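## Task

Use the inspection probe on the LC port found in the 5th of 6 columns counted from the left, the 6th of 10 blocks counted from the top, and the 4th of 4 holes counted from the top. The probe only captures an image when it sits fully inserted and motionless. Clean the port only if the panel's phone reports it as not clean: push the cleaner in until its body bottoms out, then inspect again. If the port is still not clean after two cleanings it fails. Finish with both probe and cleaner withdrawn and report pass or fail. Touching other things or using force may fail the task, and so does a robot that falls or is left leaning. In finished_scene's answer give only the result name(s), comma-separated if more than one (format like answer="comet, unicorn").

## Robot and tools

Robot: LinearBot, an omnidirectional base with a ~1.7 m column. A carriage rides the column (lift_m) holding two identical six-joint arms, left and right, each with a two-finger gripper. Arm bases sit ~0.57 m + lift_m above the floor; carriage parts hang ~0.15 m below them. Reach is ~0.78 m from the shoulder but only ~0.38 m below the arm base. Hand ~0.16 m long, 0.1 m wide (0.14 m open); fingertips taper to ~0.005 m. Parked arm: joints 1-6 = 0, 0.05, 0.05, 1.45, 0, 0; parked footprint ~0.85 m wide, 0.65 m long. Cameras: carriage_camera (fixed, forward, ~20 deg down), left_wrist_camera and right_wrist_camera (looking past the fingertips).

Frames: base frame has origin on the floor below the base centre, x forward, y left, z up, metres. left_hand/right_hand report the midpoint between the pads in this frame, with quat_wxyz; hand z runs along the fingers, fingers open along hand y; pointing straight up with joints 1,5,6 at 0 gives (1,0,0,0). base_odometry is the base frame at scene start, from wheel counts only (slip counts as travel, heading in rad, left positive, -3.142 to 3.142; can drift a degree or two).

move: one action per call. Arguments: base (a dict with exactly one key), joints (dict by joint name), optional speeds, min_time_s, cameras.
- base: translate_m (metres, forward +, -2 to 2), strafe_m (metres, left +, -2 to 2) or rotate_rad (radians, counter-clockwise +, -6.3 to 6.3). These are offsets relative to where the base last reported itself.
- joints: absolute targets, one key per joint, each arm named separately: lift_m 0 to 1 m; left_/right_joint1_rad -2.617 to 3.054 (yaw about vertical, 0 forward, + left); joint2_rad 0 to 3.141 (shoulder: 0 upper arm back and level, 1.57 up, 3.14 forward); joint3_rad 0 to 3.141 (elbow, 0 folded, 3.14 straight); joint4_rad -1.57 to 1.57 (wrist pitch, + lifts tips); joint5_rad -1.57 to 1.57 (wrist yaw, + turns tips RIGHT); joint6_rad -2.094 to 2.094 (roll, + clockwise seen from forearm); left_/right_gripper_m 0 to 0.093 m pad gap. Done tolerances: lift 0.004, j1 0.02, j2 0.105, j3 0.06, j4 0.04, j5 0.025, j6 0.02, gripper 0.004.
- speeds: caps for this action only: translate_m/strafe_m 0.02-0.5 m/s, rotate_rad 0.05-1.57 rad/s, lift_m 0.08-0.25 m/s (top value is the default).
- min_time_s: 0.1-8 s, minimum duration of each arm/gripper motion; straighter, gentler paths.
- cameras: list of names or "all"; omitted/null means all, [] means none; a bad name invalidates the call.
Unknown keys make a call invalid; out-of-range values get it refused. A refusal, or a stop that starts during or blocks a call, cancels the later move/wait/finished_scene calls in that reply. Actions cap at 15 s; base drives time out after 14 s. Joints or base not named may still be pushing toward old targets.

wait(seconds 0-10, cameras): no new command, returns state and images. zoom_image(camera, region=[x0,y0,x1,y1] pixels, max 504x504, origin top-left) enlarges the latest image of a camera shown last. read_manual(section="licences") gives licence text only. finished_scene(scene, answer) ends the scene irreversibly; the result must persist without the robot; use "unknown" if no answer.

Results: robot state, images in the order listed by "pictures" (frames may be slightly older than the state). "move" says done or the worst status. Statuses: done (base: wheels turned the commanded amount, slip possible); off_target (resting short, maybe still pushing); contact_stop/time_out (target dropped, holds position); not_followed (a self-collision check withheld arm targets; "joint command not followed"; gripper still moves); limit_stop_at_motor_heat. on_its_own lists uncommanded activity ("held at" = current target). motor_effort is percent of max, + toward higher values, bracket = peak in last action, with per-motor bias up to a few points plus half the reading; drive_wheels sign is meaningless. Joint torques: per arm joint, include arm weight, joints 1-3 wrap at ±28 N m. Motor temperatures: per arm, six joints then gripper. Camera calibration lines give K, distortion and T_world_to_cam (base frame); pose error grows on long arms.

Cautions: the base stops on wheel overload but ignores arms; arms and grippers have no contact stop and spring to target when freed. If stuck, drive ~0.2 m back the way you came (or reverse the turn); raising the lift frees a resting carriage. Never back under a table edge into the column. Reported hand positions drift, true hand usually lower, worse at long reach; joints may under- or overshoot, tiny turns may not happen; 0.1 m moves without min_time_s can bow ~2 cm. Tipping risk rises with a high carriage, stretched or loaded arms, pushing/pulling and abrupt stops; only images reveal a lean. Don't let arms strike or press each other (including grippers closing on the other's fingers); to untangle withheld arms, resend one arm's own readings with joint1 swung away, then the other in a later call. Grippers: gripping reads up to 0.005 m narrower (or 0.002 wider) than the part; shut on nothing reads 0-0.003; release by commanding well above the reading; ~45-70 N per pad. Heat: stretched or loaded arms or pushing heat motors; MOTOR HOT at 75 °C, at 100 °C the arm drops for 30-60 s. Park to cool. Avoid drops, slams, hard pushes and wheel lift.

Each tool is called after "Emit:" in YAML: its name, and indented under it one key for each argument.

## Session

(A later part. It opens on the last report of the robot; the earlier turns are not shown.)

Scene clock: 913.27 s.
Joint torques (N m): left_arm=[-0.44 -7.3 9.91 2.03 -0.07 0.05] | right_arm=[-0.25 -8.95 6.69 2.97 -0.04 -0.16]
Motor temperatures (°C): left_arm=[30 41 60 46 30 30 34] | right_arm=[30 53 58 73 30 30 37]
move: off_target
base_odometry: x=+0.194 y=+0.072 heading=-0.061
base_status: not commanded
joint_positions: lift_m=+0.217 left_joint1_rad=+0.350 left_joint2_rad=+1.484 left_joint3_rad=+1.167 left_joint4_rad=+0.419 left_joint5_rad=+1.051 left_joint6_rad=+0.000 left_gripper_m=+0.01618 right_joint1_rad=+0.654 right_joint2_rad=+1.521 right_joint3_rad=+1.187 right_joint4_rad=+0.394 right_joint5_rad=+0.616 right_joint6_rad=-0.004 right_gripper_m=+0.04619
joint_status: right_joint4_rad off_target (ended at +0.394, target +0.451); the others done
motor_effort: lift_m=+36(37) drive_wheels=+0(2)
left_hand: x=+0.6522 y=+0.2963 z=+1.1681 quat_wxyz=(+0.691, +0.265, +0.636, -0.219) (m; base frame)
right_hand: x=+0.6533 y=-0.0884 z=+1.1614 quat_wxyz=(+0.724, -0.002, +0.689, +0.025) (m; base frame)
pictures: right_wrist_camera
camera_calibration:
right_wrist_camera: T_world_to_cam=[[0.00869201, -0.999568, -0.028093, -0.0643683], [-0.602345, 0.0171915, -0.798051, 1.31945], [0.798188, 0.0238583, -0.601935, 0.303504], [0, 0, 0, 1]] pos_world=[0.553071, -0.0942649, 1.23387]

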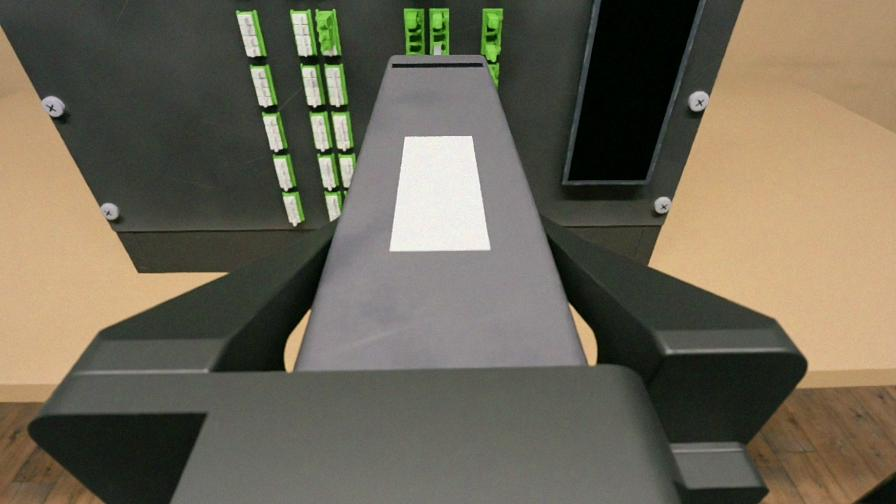

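Emit:
move:
  base: {"translate_m": 0.002}
  speeds: {"translate_m": 0.02}
  cameras: ["right_wrist_camera"]

Emit:
zoom_image:
  camera: "right_wrist_camera"
  region: [30, 85, 70, 125]

Emit:
zoom_image:
  camera: "right_wrist_camera"
  region: [680, 85, 720, 125]

Emit:
move:
  joints: {"right_joint4_rad": 0.432, "lift_m": 0.2242}
  min_time_s: 2
  cameras: ["right_wrist_camera"]

Emit:
zoom_image:
  camera: "right_wrist_camera"
  region: [30, 85, 70, 125]

Emit:
zoom_image:
  camera: "right_wrist_camera"
  region: [680, 85, 720, 125]

Emit:
zoom_image:
  camera: "right_wrist_camera"
  region: [425, 25, 450, 50]

Scene clock: 919.63 s.
Joint torques (N m): left_arm=[-0.44 -7.27 9.92 2.01 -0.07 0.05] | right_arm=[-0.25 -8.92 6.65 2.96 -0.03 -0.17]
Motor temperatures (°C): left_arm=[30 41 61 46 30 30 34] | right_arm=[30 53 58 75 30 30 37]
move: done
MOTOR HOT: joint 4 (wrist pitch) of the right arm reports 75 °C; the controller stops that arm at 100 °C. To cool a motor, set the load down, stop pushing, or move to a pose that needs little force.
base_odometry: x=+0.196 y=+0.072 heading=-0.061
base_status: done
joint_positions: lift_m=+0.217 left_joint1_rad=+0.350 left_joint2_rad=+1.484 left_joint3_rad=+1.167 left_joint4_rad=+0.420 left_joint5_rad=+1.051 left_joint6_rad=+0.000 left_gripper_m=+0.01618 right_joint1_rad=+0.654 right_joint2_rad=+1.521 right_joint3_rad=+1.187 right_joint4_rad=+0.395 right_joint5_rad=+0.614 right_joint6_rad=-0.004 right_gripper_m=+0.04619
joint_status: not commanded
motor_effort: lift_m=+36(37) drive_wheels=+2(10)
left_hand: x=+0.6522 y=+0.2963 z=+1.1684 quat_wxyz=(+0.691, +0.266, +0.635, -0.219) (m; base frame)
right_hand: x=+0.6533 y=-0.0880 z=+1.1615 quat_wxyz=(+0.724, -0.003, +0.689, +0.026) (m; base frame)
pictures: right_wrist_camera
camera_calibration:
right_wrist_camera: T_world_to_cam=[[0.0109441, -0.999541, -0.0282348, -0.065233], [-0.602063, 0.0159578, -0.798289, 1.31955], [0.798374, 0.0257357, -0.601612, 0.303236], [0, 0, 0, 1]] pos_world=[0.55307, -0.0940642, 1.23397]

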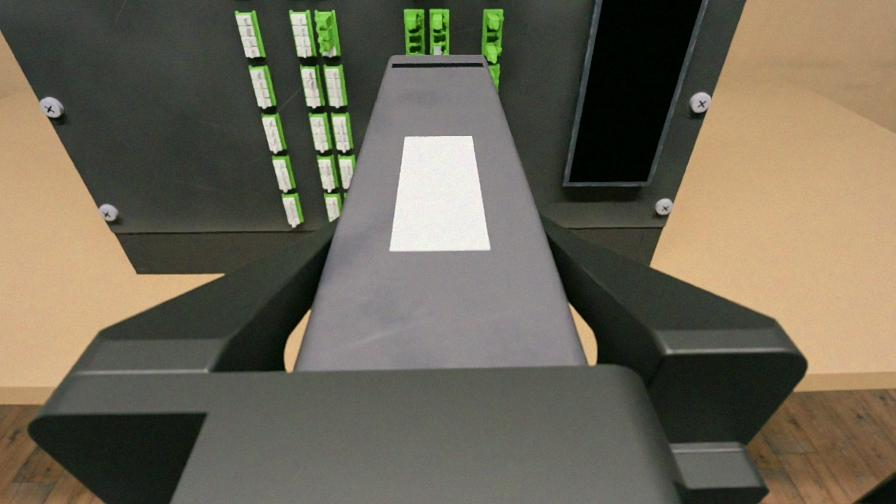

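Scaled by 12.600 from the camera's 896x504 image, which has a finer 1280x720 frame.

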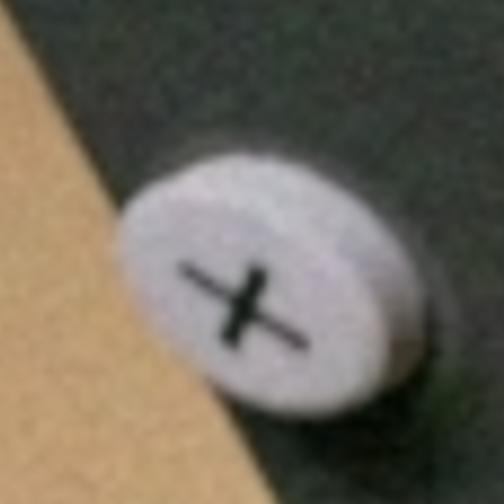

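Scaled by 12.600 from the camera's 896x504 image, which has a finer 1280x720 frame.

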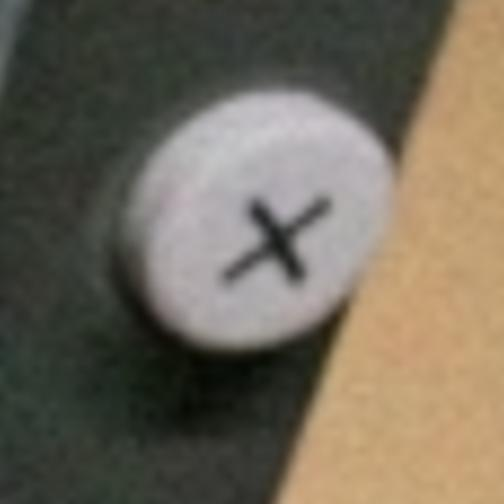

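Scene clock: 921.93 s.
Joint torques (N m): left_arm=[-0.44 -7.28 9.91 1.97 -0.07 0.05] | right_arm=[-0.31 -8.95 6.64 2.98 -0.04 -0.2]
Motor temperatures (°C): left_arm=[30 41 61 46 30 30 34] | right_arm=[30 53 58 75 30 30 37]
move: off_target
MOTOR HOT: still on. Joint 4 (wrist pitch) of the right arm reports 75 °C.
base_odometry: x=+0.196 y=+0.072 heading=-0.061
base_status: not commanded
joint_positions: lift_m=+0.224 left_joint1_rad=+0.350 left_joint2_rad=+1.484 left_joint3_rad=+1.167 left_joint4_rad=+0.424 left_joint5_rad=+1.051 left_joint6_rad=+0.000 left_gripper_m=+0.01618 right_joint1_rad=+0.654 right_joint2_rad=+1.521 right_joint3_rad=+1.187 right_joint4_rad=+0.374 right_joint5_rad=+0.615 right_joint6_rad=-0.001 right_gripper_m=+0.04619
joint_status: right_joint4_rad off_target (ended at +0.374, target +0.432); the others done
motor_effort: lift_m=+41(46) drive_wheels=+2(2)
left_hand: x=+0.6521 y=+0.2963 z=+1.1763 quat_wxyz=(+0.692, +0.267, +0.634, -0.218) (m; base frame)
right_hand: x=+0.6535 y=-0.0881 z=+1.1643 quat_wxyz=(+0.718, -0.006, +0.695, +0.022) (m; base frame)
pictures: right_wrist_camera
camera_calibration:
right_wrist_camera: T_world_to_cam=[[0.00956975, -0.999774, -0.0189703, -0.0751448], [-0.61512, 0.00907137, -0.788382, 1.3183], [0.788376, 0.0192136, -0.614894, 0.32617], [0, 0, 0, 1]] pos_world=[0.554489, -0.0933536, 1.23846]

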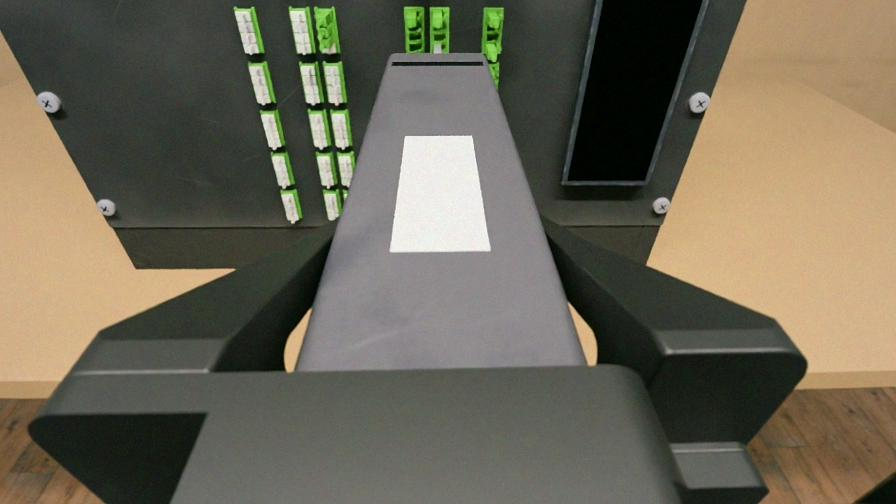

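Scaled by 12.600 from the camera's 896x504 image, which has a finer 1280x720 frame.

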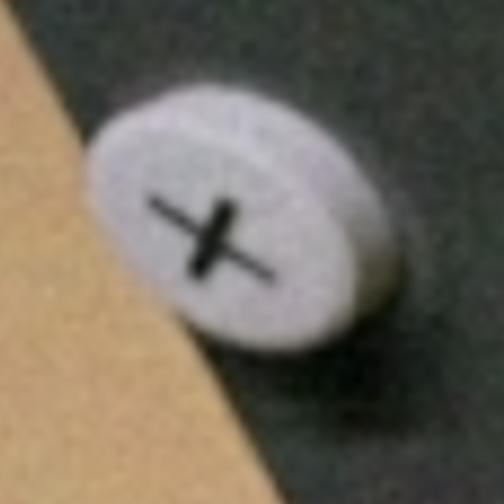

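Scaled by 12.600 from the camera's 896x504 image, which has a finer 1280x720 frame.

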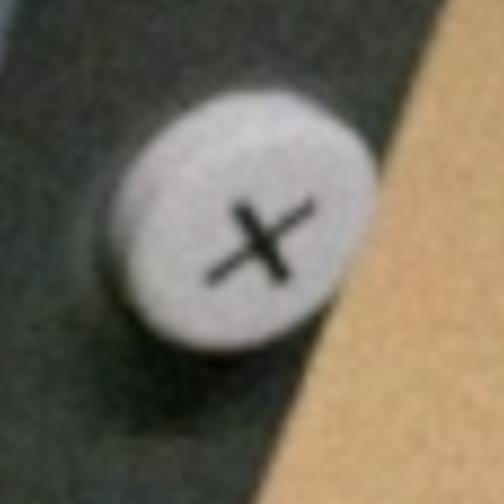

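Scaled by 20.160 from the camera's 896x504 image, which has a finer 1280x720 frame.

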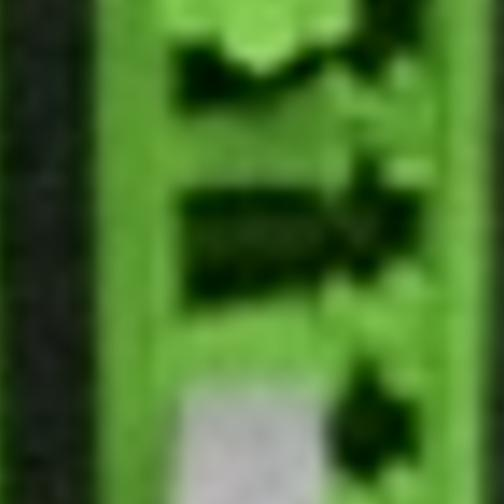

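Emit:
move:
  joints: {"right_joint4_rad": 0.44, "lift_m": 0.221}
  base: {"translate_m": 0.002}
  speeds: {"translate_m": 0.02}
  min_time_s: 1
  cameras: ["right_wrist_camera"]

Emit:
zoom_image:
  camera: "right_wrist_camera"
  region: [30, 85, 70, 125]

Emit:
zoom_image:
  camera: "right_wrist_camera"
  region: [680, 85, 720, 125]

Emit:
move:
  base: {"translate_m": 0.002}
  speeds: {"translate_m": 0.02}

Emit:
zoom_image:
  camera: "right_wrist_camera"
  region: [30, 85, 70, 125]

Emit:
zoom_image:
  camera: "right_wrist_camera"
  region: [680, 85, 720, 125]

Emit:
zoom_image:
  camera: "right_wrist_camera"
  region: [425, 25, 450, 50]

Emit:
zoom_image:
  camera: "left_wrist_camera"
  region: [560, 0, 700, 140]

Scene clock: 931.10 s.
Joint torques (N m): left_arm=[-0.43 -7.31 9.92 1.99 -0.07 0.05] | right_arm=[-0.79 -8.85 6.72 3.01 -0.14 -0.2]
Motor temperatures (°C): left_arm=[30 41 61 47 30 30 34] | right_arm=[30 52 58 76 30 30 37]
move: off_target
MOTOR HOT: still on. Joint 4 (wrist pitch) of the right arm reports 76 °C.
base_odometry: x=+0.198 y=+0.072 heading=-0.061
base_status: done
joint_positions: lift_m=+0.221 left_joint1_rad=+0.350 left_joint2_rad=+1.484 left_joint3_rad=+1.167 left_joint4_rad=+0.422 left_joint5_rad=+1.051 left_joint6_rad=+0.000 left_gripper_m=+0.01618 right_joint1_rad=+0.660 right_joint2_rad=+1.520 right_joint3_rad=+1.187 right_joint4_rad=+0.381 right_joint5_rad=+0.625 right_joint6_rad=-0.001 right_gripper_m=+0.04619
joint_status: right_joint4_rad off_target (ended at +0.380, target +0.440); the others done
motor_effort: lift_m=+35(38) drive_wheels=+2(14)
left_hand: x=+0.6521 y=+0.2963 z=+1.1731 quat_wxyz=(+0.692, +0.266, +0.635, -0.218) (m; base frame)
right_hand: x=+0.6522 y=-0.0874 z=+1.1630 quat_wxyz=(+0.720, -0.003, +0.693, +0.022) (m; base frame)
pictures: right_wrist_camera
camera_calibration:
right_wrist_camera: T_world_to_cam=[[0.00504494, -0.999712, -0.0234571, -0.0663142], [-0.611028, 0.0154871, -0.791458, 1.31797], [0.791593, 0.0183258, -0.610774, 0.319438], [0, 0, 0, 1]] pos_world=[0.552785, -0.0925607, 1.23666]

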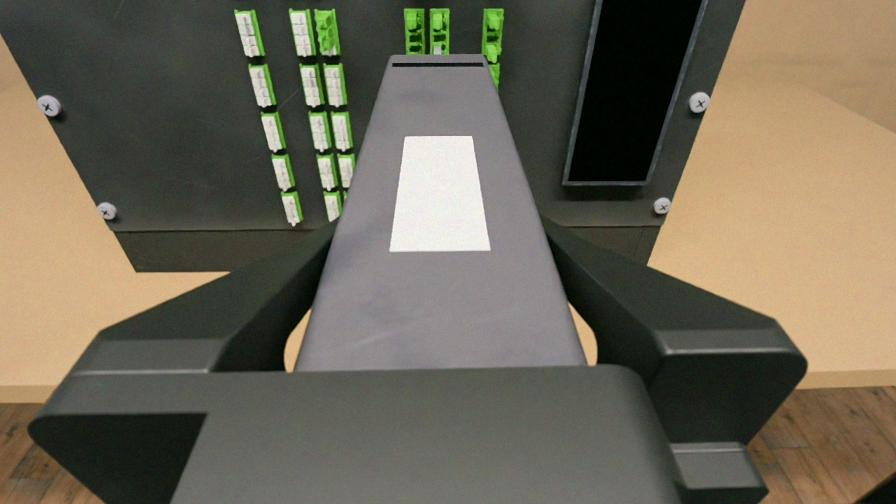

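Scaled by 12.600 from the camera's 896x504 image, which has a finer 1280x720 frame.

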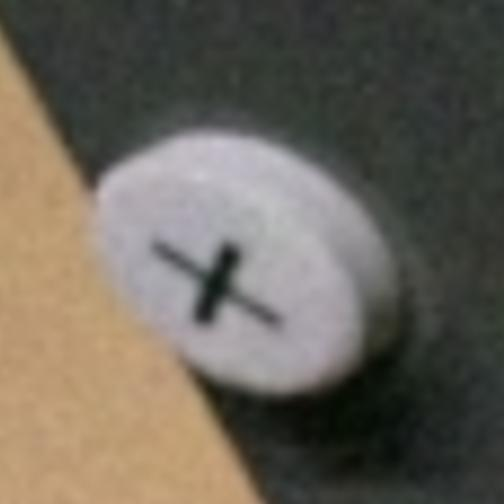

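Scaled by 12.600 from the camera's 896x504 image, which has a finer 1280x720 frame.

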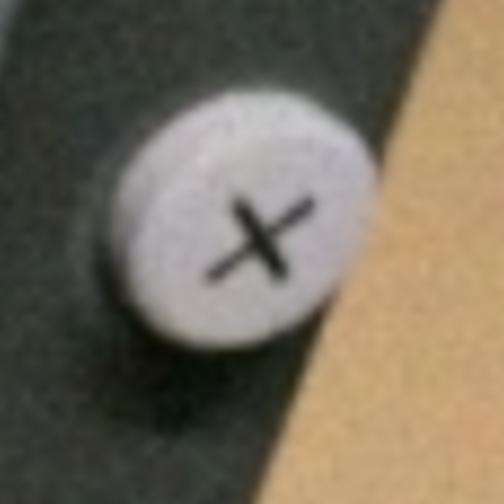

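Scene clock: 931.60 s.
Joint torques (N m): left_arm=[-0.5 -7.27 10 2.01 -0.08 0.05] | right_arm=[-1.47 -8.81 6.64 3 -0.28 -0.2]
Motor temperatures (°C): left_arm=[30 41 61 47 30 30 34] | right_arm=[30 52 58 76 30 30 37]
move: done
MOTOR HOT: still on. Joint 4 (wrist pitch) of the right arm reports 76 °C.
base_odometry: x=+0.200 y=+0.072 heading=-0.061
base_status: done
joint_positions: lift_m=+0.221 left_joint1_rad=+0.350 left_joint2_rad=+1.484 left_joint3_rad=+1.167 left_joint4_rad=+0.421 left_joint5_rad=+1.051 left_joint6_rad=+0.000 left_gripper_m=+0.01618 right_joint1_rad=+0.668 right_joint2_rad=+1.519 right_joint3_rad=+1.187 right_joint4_rad=+0.379 right_joint5_rad=+0.637 right_joint6_rad=-0.001 right_gripper_m=+0.04619
joint_status: not commanded
motor_effort: lift_m=+35(36) drive_wheels=+3(9)
left_hand: x=+0.6521 y=+0.2963 z=+1.1730 quat_wxyz=(+0.691, +0.266, +0.635, -0.219) (m; base frame)
right_hand: x=+0.6505 y=-0.0862 z=+1.1631 quat_wxyz=(+0.720, -0.001, +0.694, +0.021) (m; base frame)
pictures: carriage_camera, left_wrist_camera, right_wrist_camera
camera_calibration:
carriage_camera: T_world_to_cam=[[0.0462105, -0.998783, 0.0172131, -0.0291763], [-0.373918, -0.0332736, -0.926865, 1.17436], [0.92631, 0.0363946, -0.375001, 0.345841], [0, 0, 0, 1]] pos_world=[0.120105, -0.0026525, 1.21866]
left_wrist_camera: T_world_to_cam=[[-0.640875, -0.764554, -0.0688165, 0.718137], [-0.368411, 0.38498, -0.846205, 1.1247], [0.673463, -0.51696, -0.528394, 0.460689], [0, 0, 0, 1]] pos_world=[0.564332, 0.354224, 1.24457]
right_wrist_camera: T_world_to_cam=[[0.000911144, -0.99972, -0.0236339, -0.0622096], [-0.611469, 0.0181438, -0.79106, 1.31698], [0.791268, 0.0151722, -0.611282, 0.321334], [0, 0, 0, 1]] pos_world=[0.551087, -0.0909624, 1.23676]

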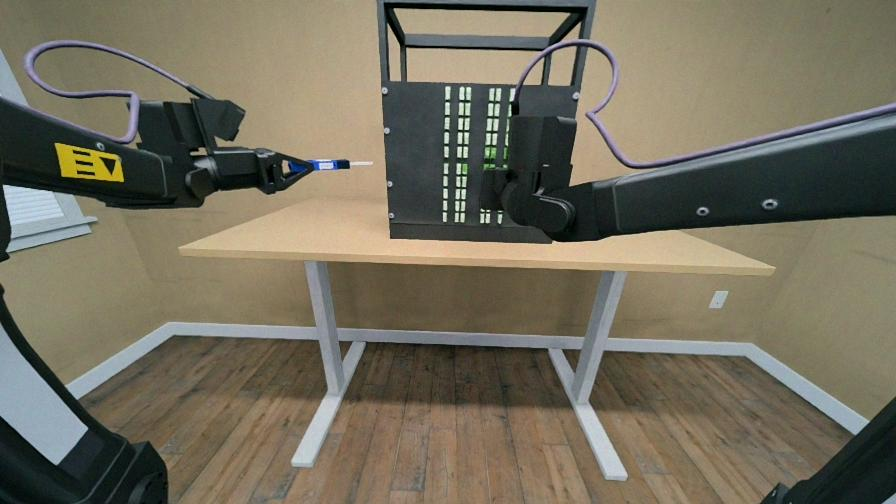

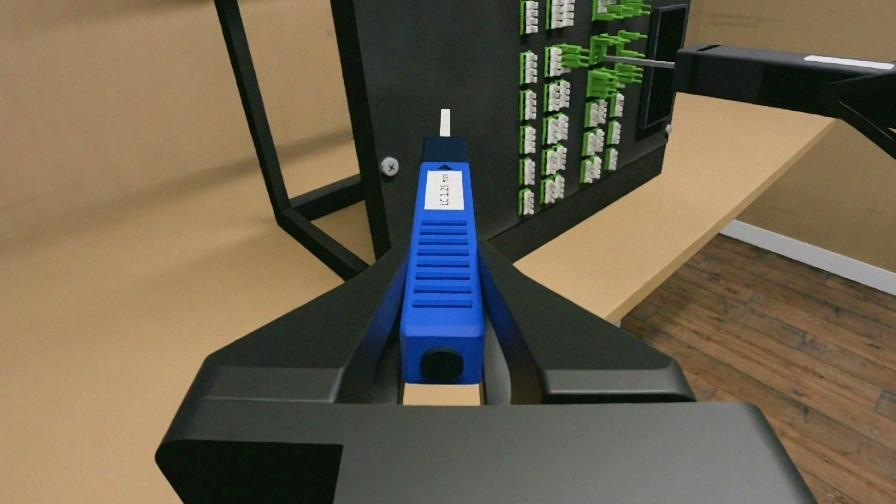

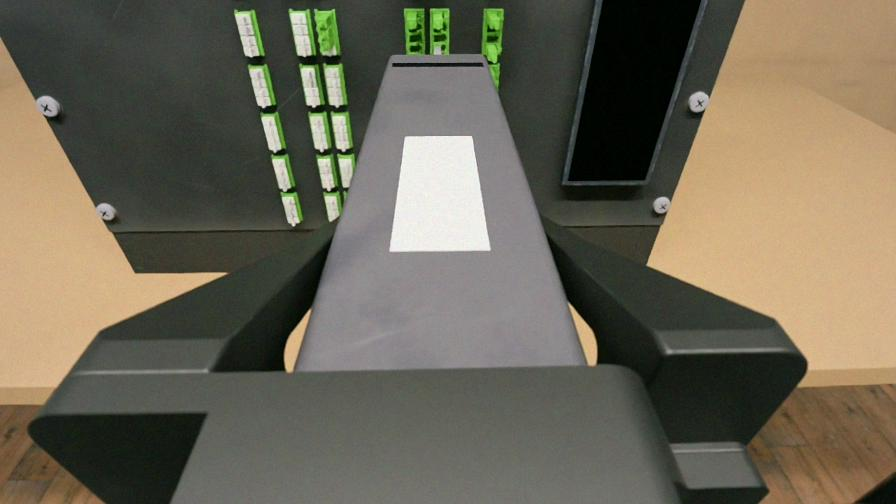

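Scaled by 12.600 from the camera's 896x504 image, which has a finer 1280x720 frame.

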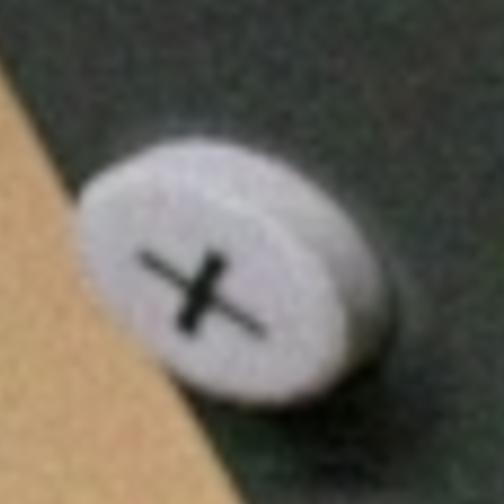

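Scaled by 12.600 from the camera's 896x504 image, which has a finer 1280x720 frame.

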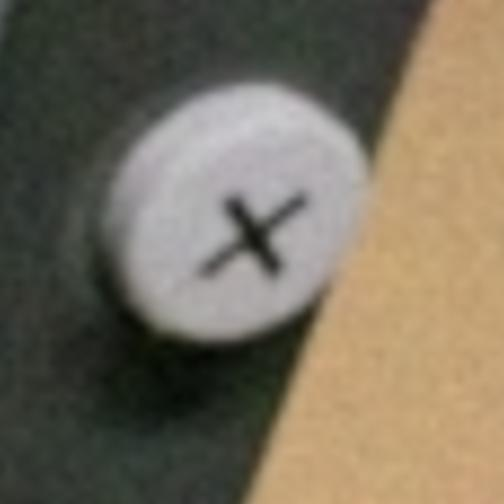

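Scaled by 20.160 from the camera's 896x504 image, which has a finer 1280x720 frame.

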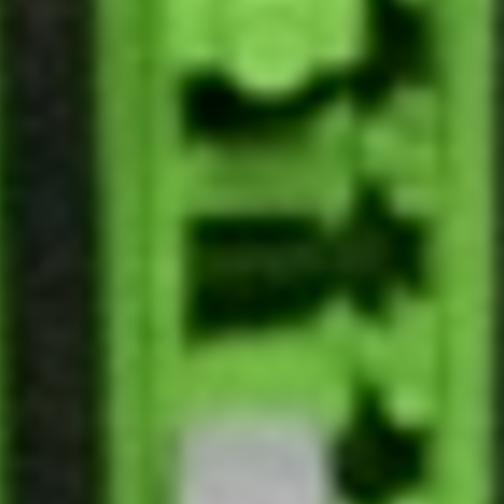

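Scaled by 3.600 from the camera's 896x504 image, which has a finer 1280x720 frame.

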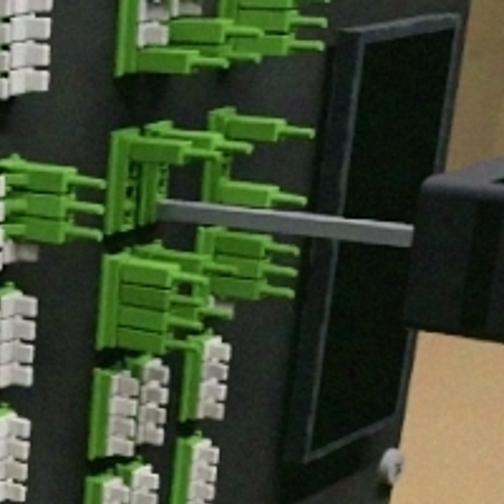

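Emit:
move:
  joints: {"right_joint4_rad": 0.452, "lift_m": 0.2165}
  base: {"translate_m": -0.002}
  speeds: {"translate_m": 0.02}
  min_time_s: 1.5
  cameras: ["right_wrist_camera"]

Emit:
zoom_image:
  camera: "right_wrist_camera"
  region: [30, 85, 70, 125]

Emit:
zoom_image:
  camera: "right_wrist_camera"
  region: [680, 85, 720, 125]

Emit:
move:
  joints: {"right_joint4_rad": 0.433, "lift_m": 0.224}
  min_time_s: 1.5
  cameras: ["right_wrist_camera"]

Emit:
zoom_image:
  camera: "right_wrist_camera"
  region: [30, 85, 70, 125]

Emit:
zoom_image:
  camera: "right_wrist_camera"
  region: [680, 85, 720, 125]

Emit:
zoom_image:
  camera: "right_wrist_camera"
  region: [425, 25, 450, 50]

Scene clock: 941.03 s.
Joint torques (N m): left_arm=[-0.44 -7.41 9.84 2.01 -0.07 0.05] | right_arm=[-0.57 -8.72 6.78 2.97 -0.12 -0.18]
Motor temperatures (°C): left_arm=[30 41 61 46 30 30 34] | right_arm=[30 53 59 75 30 30 37]
move: off_target
MOTOR HOT: still on. Joint 4 (wrist pitch) of the right arm reports 75 °C.
base_odometry: x=+0.198 y=+0.072 heading=-0.061
base_status: done
joint_positions: lift_m=+0.217 left_joint1_rad=+0.350 left_joint2_rad=+1.485 left_joint3_rad=+1.167 left_joint4_rad=+0.420 left_joint5_rad=+1.051 left_joint6_rad=+0.000 left_gripper_m=+0.01618 right_joint1_rad=+0.659 right_joint2_rad=+1.519 right_joint3_rad=+1.187 right_joint4_rad=+0.394 right_joint5_rad=+0.621 right_joint6_rad=-0.003 right_gripper_m=+0.04619
joint_status: right_joint4_rad off_target (ended at +0.394, target +0.452); the others done
motor_effort: lift_m=+36(38) drive_wheels=+1(8)
left_hand: x=+0.6524 y=+0.2964 z=+1.1680 quat_wxyz=(+0.691, +0.266, +0.636, -0.219) (m; base frame)
right_hand: x=+0.6521 y=-0.0873 z=+1.1617 quat_wxyz=(+0.724, -0.002, +0.689, +0.025) (m; base frame)
pictures: right_wrist_camera
camera_calibration:
right_wrist_camera: T_world_to_cam=[[0.00836712, -0.999527, -0.0295765, -0.0613407], [-0.602023, 0.0185814, -0.798262, 1.31908], [0.798435, 0.0244849, -0.601583, 0.304047], [0, 0, 0, 1]] pos_world=[0.551871, -0.0932667, 1.23407]

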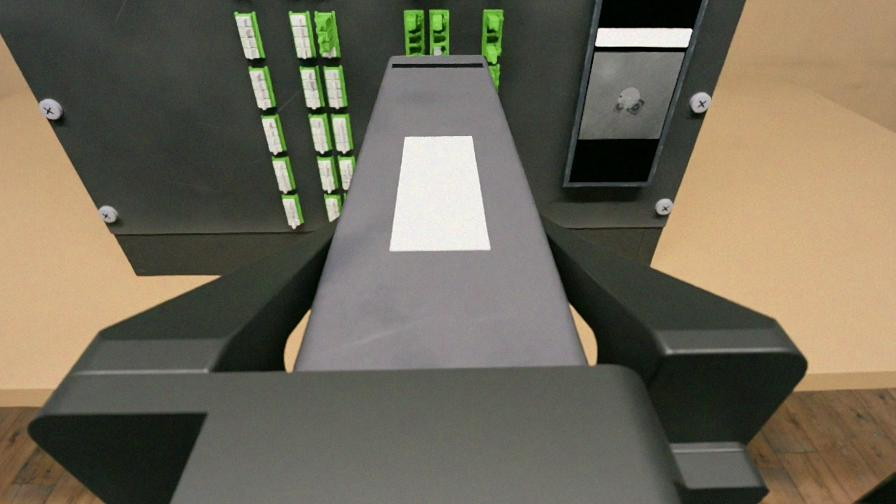

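Scaled by 12.600 from the camera's 896x504 image, which has a finer 1280x720 frame.

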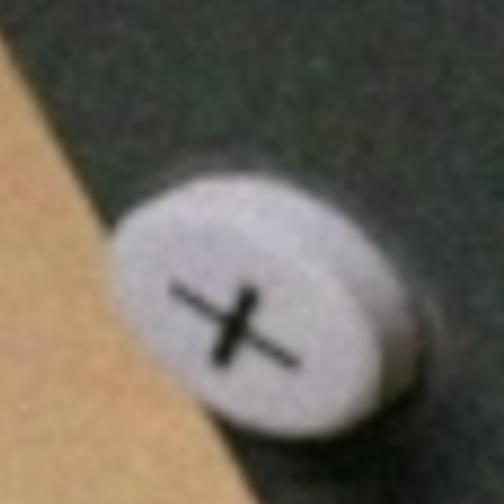

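Scaled by 12.600 from the camera's 896x504 image, which has a finer 1280x720 frame.

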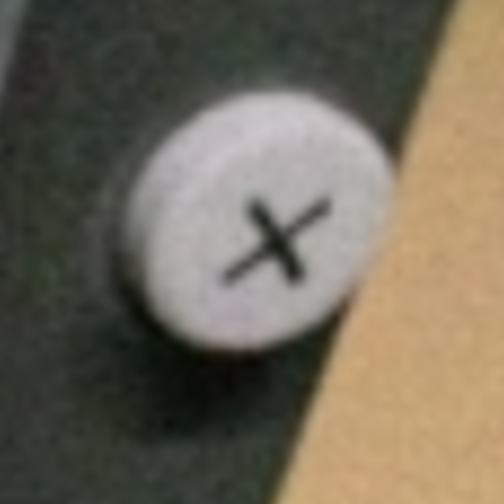

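Scene clock: 942.83 s.
Joint torques (N m): left_arm=[-0.43 -7.39 9.77 1.98 -0.08 0.05] | right_arm=[-0.65 -8.8 6.76 3.01 -0.08 -0.2]
Motor temperatures (°C): left_arm=[30 41 61 47 30 30 34] | right_arm=[30 53 59 76 30 30 37]
move: off_target
MOTOR HOT: still on. Joint 4 (wrist pitch) of the right arm reports 76 °C.
base_odometry: x=+0.198 y=+0.072 heading=-0.061
base_status: not commanded
joint_positions: lift_m=+0.224 left_joint1_rad=+0.350 left_joint2_rad=+1.485 left_joint3_rad=+1.169 left_joint4_rad=+0.424 left_joint5_rad=+1.051 left_joint6_rad=+0.000 left_gripper_m=+0.01618 right_joint1_rad=+0.659 right_joint2_rad=+1.520 right_joint3_rad=+1.187 right_joint4_rad=+0.373 right_joint5_rad=+0.621 right_joint6_rad=+0.000 right_gripper_m=+0.04619
joint_status: right_joint4_rad off_target (ended at +0.373, target +0.433); the others done
motor_effort: lift_m=+41(46) drive_wheels=+1(2)
left_hand: x=+0.6524 y=+0.2964 z=+1.1762 quat_wxyz=(+0.692, +0.267, +0.634, -0.218) (m; base frame)
right_hand: x=+0.6523 y=-0.0870 z=+1.1642 quat_wxyz=(+0.718, -0.005, +0.696, +0.022) (m; base frame)
pictures: right_wrist_camera
camera_calibration:
right_wrist_camera: T_world_to_cam=[[0.00877851, -0.999761, -0.0200129, -0.0723078], [-0.615535, 0.01037, -0.788042, 1.31747], [0.788061, 0.0192365, -0.615297, 0.327629], [0, 0, 0, 1]] pos_world=[0.55339, -0.0922551, 1.23836]

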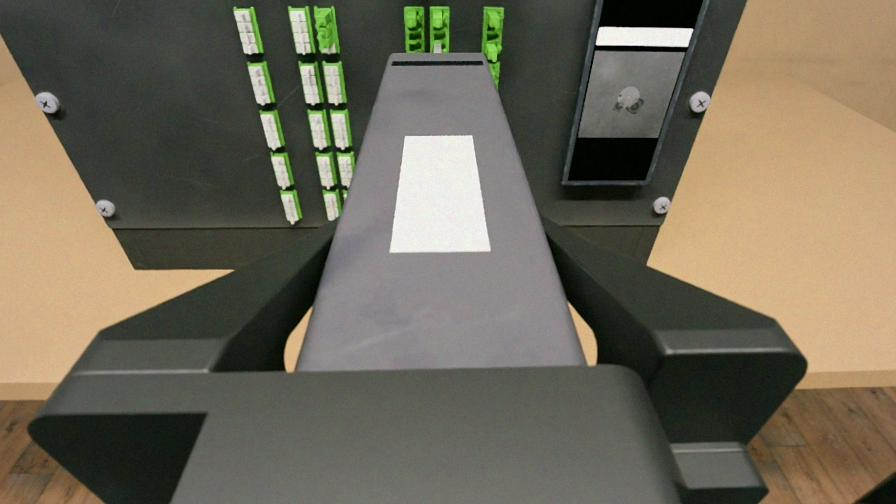

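Scaled by 12.600 from the camera's 896x504 image, which has a finer 1280x720 frame.

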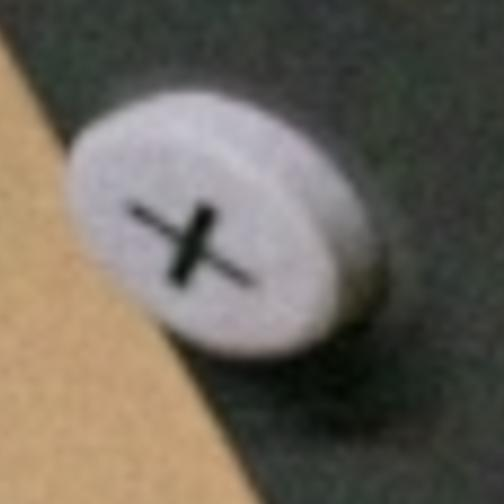

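Scaled by 12.600 from the camera's 896x504 image, which has a finer 1280x720 frame.

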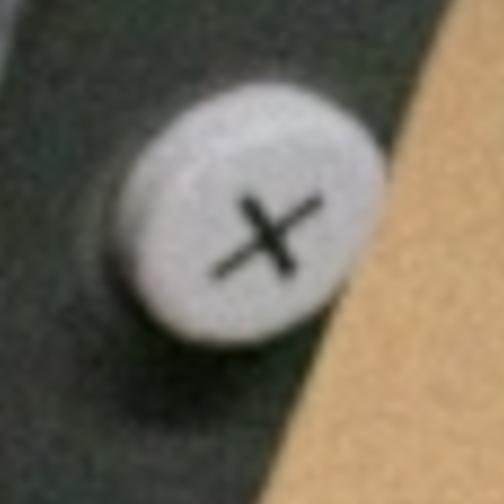

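Scaled by 20.160 from the camera's 896x504 image, which has a finer 1280x720 frame.

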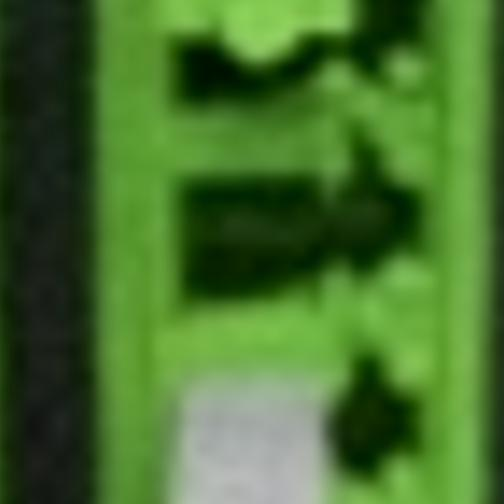

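Picture taken. Read the phone.

Emit:
zoom_image:
  camera: "right_wrist_camera"
  region: [550, 0, 720, 200]

Emit:
move:
  cameras: ["left_wrist_camera"]

Emit:
zoom_image:
  camera: "left_wrist_camera"
  region: [560, 0, 700, 140]

Emit:
zoom_image:
  camera: "left_wrist_camera"
  region: [640, 0, 690, 50]

Scaled by 2.520 from the camera's 896x504 image, which has a finer 1280x720 frame.

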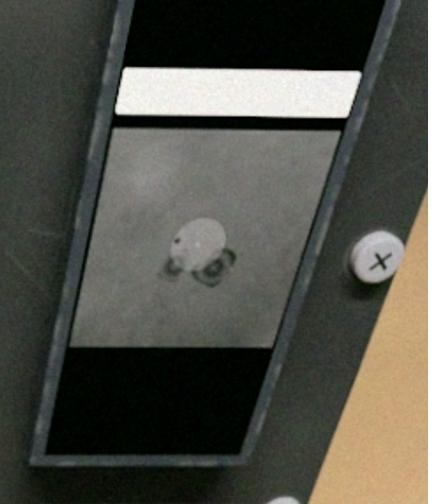

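Scene clock: 945.47 s.
Joint torques (N m): left_arm=[-0.43 -7.42 9.8 1.99 -0.08 0.05] | right_arm=[-0.75 -8.85 6.71 3.04 -0.11 -0.2]
Motor temperatures (°C): left_arm=[30 41 60 47 30 30 34] | right_arm=[30 53 59 76 30 30 37]
MOTOR HOT: still on. Joint 4 (wrist pitch) of the right arm reports 76 °C.
base_odometry: x=+0.198 y=+0.072 heading=-0.061
base_status: not commanded
joint_positions: lift_m=+0.224 left_joint1_rad=+0.350 left_joint2_rad=+1.485 left_joint3_rad=+1.169 left_joint4_rad=+0.424 left_joint5_rad=+1.051 left_joint6_rad=+0.000 left_gripper_m=+0.01618 right_joint1_rad=+0.659 right_joint2_rad=+1.520 right_joint3_rad=+1.187 right_joint4_rad=+0.373 right_joint5_rad=+0.621 right_joint6_rad=+0.000 right_gripper_m=+0.04619
joint_status: right_joint4_rad off_target (ended at +0.373, target +0.433); the others done
motor_effort: lift_m=+42(46) drive_wheels=+1(2)
left_hand: x=+0.6524 y=+0.2964 z=+1.1762 quat_wxyz=(+0.692, +0.267, +0.634, -0.218) (m; base frame)
right_hand: x=+0.6523 y=-0.0870 z=+1.1642 quat_wxyz=(+0.718, -0.005, +0.696, +0.022) (m; base frame)
pictures: left_wrist_camera
camera_calibration:
left_wrist_camera: T_world_to_cam=[[-0.640674, -0.764475, -0.0715143, 0.721629], [-0.365964, 0.385918, -0.84684, 1.12634], [0.674987, -0.516377, -0.527018, 0.459414], [0, 0, 0, 1]] pos_world=[0.56443, 0.354223, 1.24756]

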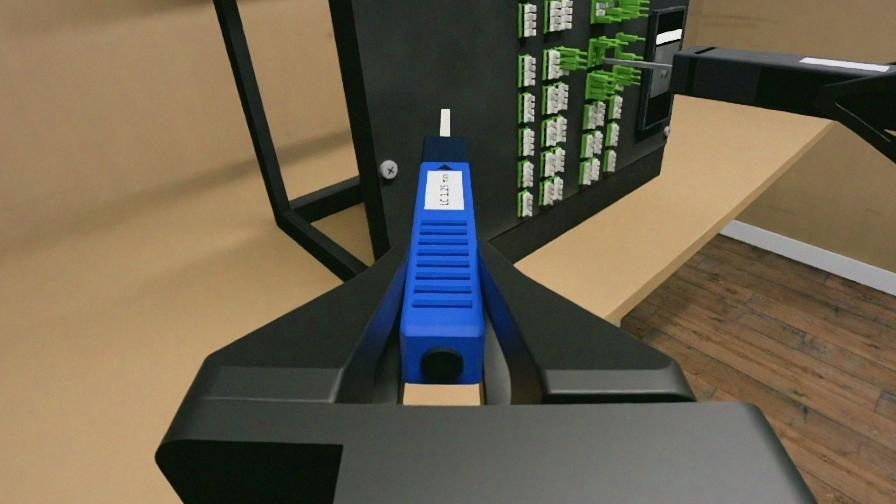

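Scaled by 3.600 from the camera's 896x504 image, which has a finer 1280x720 frame.

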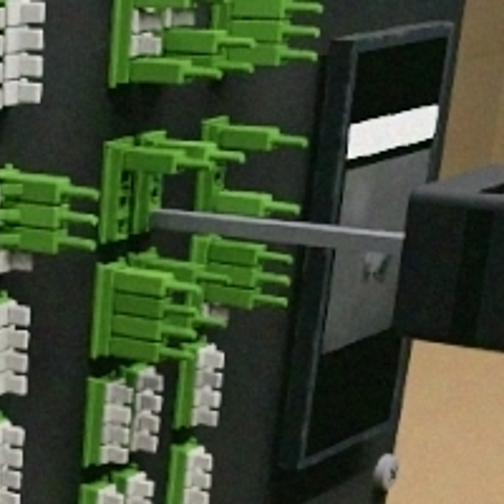

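Scaled by 10.080 from the camera's 896x504 image, which has a finer 1280x720 frame.

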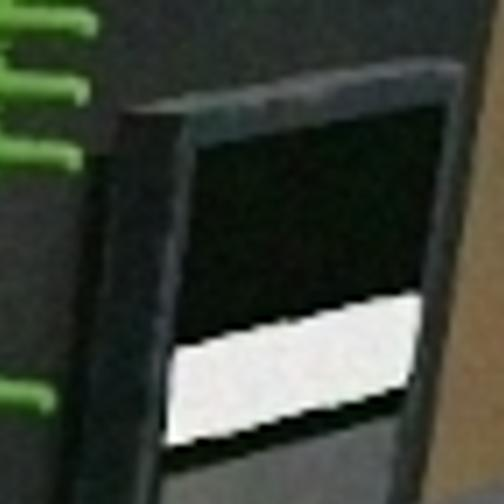

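Emit:
zoom_image:
  camera: "right_wrist_camera"
  region: [590, 20, 700, 60]

Emit:
zoom_image:
  camera: "right_wrist_camera"
  region: [610, 75, 650, 115]

This scene's latest camera images include none from right_wrist_camera. They are from: left_wrist_camera. right_wrist_camera's image comes with the result of a call that names it in "cameras".

This scene's latest camera images include none from right_wrist_camera. They are from: left_wrist_camera. right_wrist_camera's image comes with the result of a call that names it in "cameras".

Emit:
move:
  cameras: ["right_wrist_camera"]

Emit:
zoom_image:
  camera: "right_wrist_camera"
  region: [590, 20, 700, 60]

Emit:
zoom_image:
  camera: "right_wrist_camera"
  region: [605, 75, 655, 125]

Scene clock: 949.90 s.
Joint torques (N m): left_arm=[-0.43 -7.42 9.76 1.98 -0.07 0.06] | right_arm=[-0.72 -8.8 6.64 3.04 -0.1 -0.2]
Motor temperatures (°C): left_arm=[30 41 60 47 30 30 34] | right_arm=[30 54 59 77 30 30 37]
MOTOR HOT: still on. Joint 4 (wrist pitch) of the right arm reports 77 °C.
base_odometry: x=+0.198 y=+0.072 heading=-0.061
base_status: not commanded
joint_positions: lift_m=+0.224 left_joint1_rad=+0.350 left_joint2_rad=+1.485 left_joint3_rad=+1.169 left_joint4_rad=+0.424 left_joint5_rad=+1.051 left_joint6_rad=+0.000 left_gripper_m=+0.01618 right_joint1_rad=+0.659 right_joint2_rad=+1.520 right_joint3_rad=+1.187 right_joint4_rad=+0.373 right_joint5_rad=+0.621 right_joint6_rad=+0.000 right_gripper_m=+0.04619
joint_status: right_joint4_rad off_target (ended at +0.373, target +0.433); the others done
motor_effort: lift_m=+40(46) drive_wheels=+1(2)
left_hand: x=+0.6524 y=+0.2964 z=+1.1762 quat_wxyz=(+0.692, +0.267, +0.634, -0.218) (m; base frame)
right_hand: x=+0.6523 y=-0.0870 z=+1.1642 quat_wxyz=(+0.718, -0.005, +0.696, +0.022) (m; base frame)
pictures: right_wrist_camera
camera_calibration:
right_wrist_camera: T_world_to_cam=[[0.00877851, -0.999761, -0.0200129, -0.0723078], [-0.615535, 0.01037, -0.788042, 1.31747], [0.788061, 0.0192365, -0.615297, 0.327629], [0, 0, 0, 1]] pos_world=[0.55339, -0.0922551, 1.23836]

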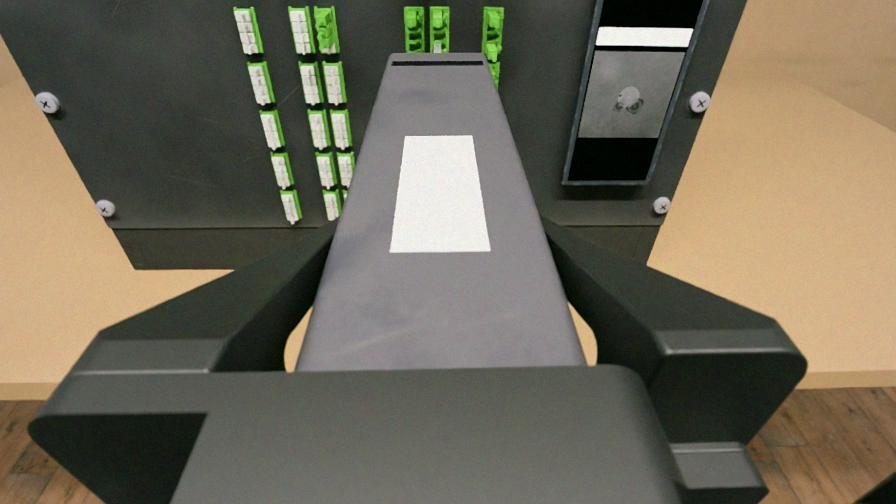

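Scaled by 4.582 from the camera's 896x504 image, which has a finer 1280x720 frame.

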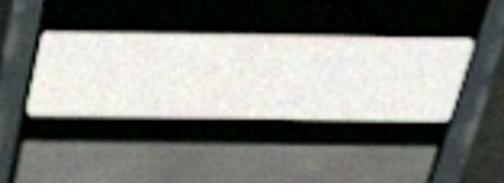

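Scaled by 10.080 from the camera's 896x504 image, which has a finer 1280x720 frame.

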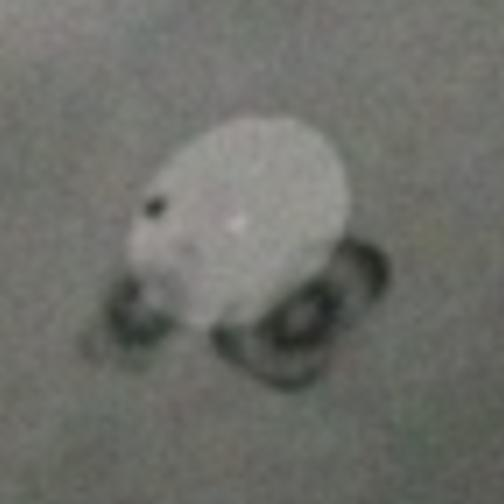

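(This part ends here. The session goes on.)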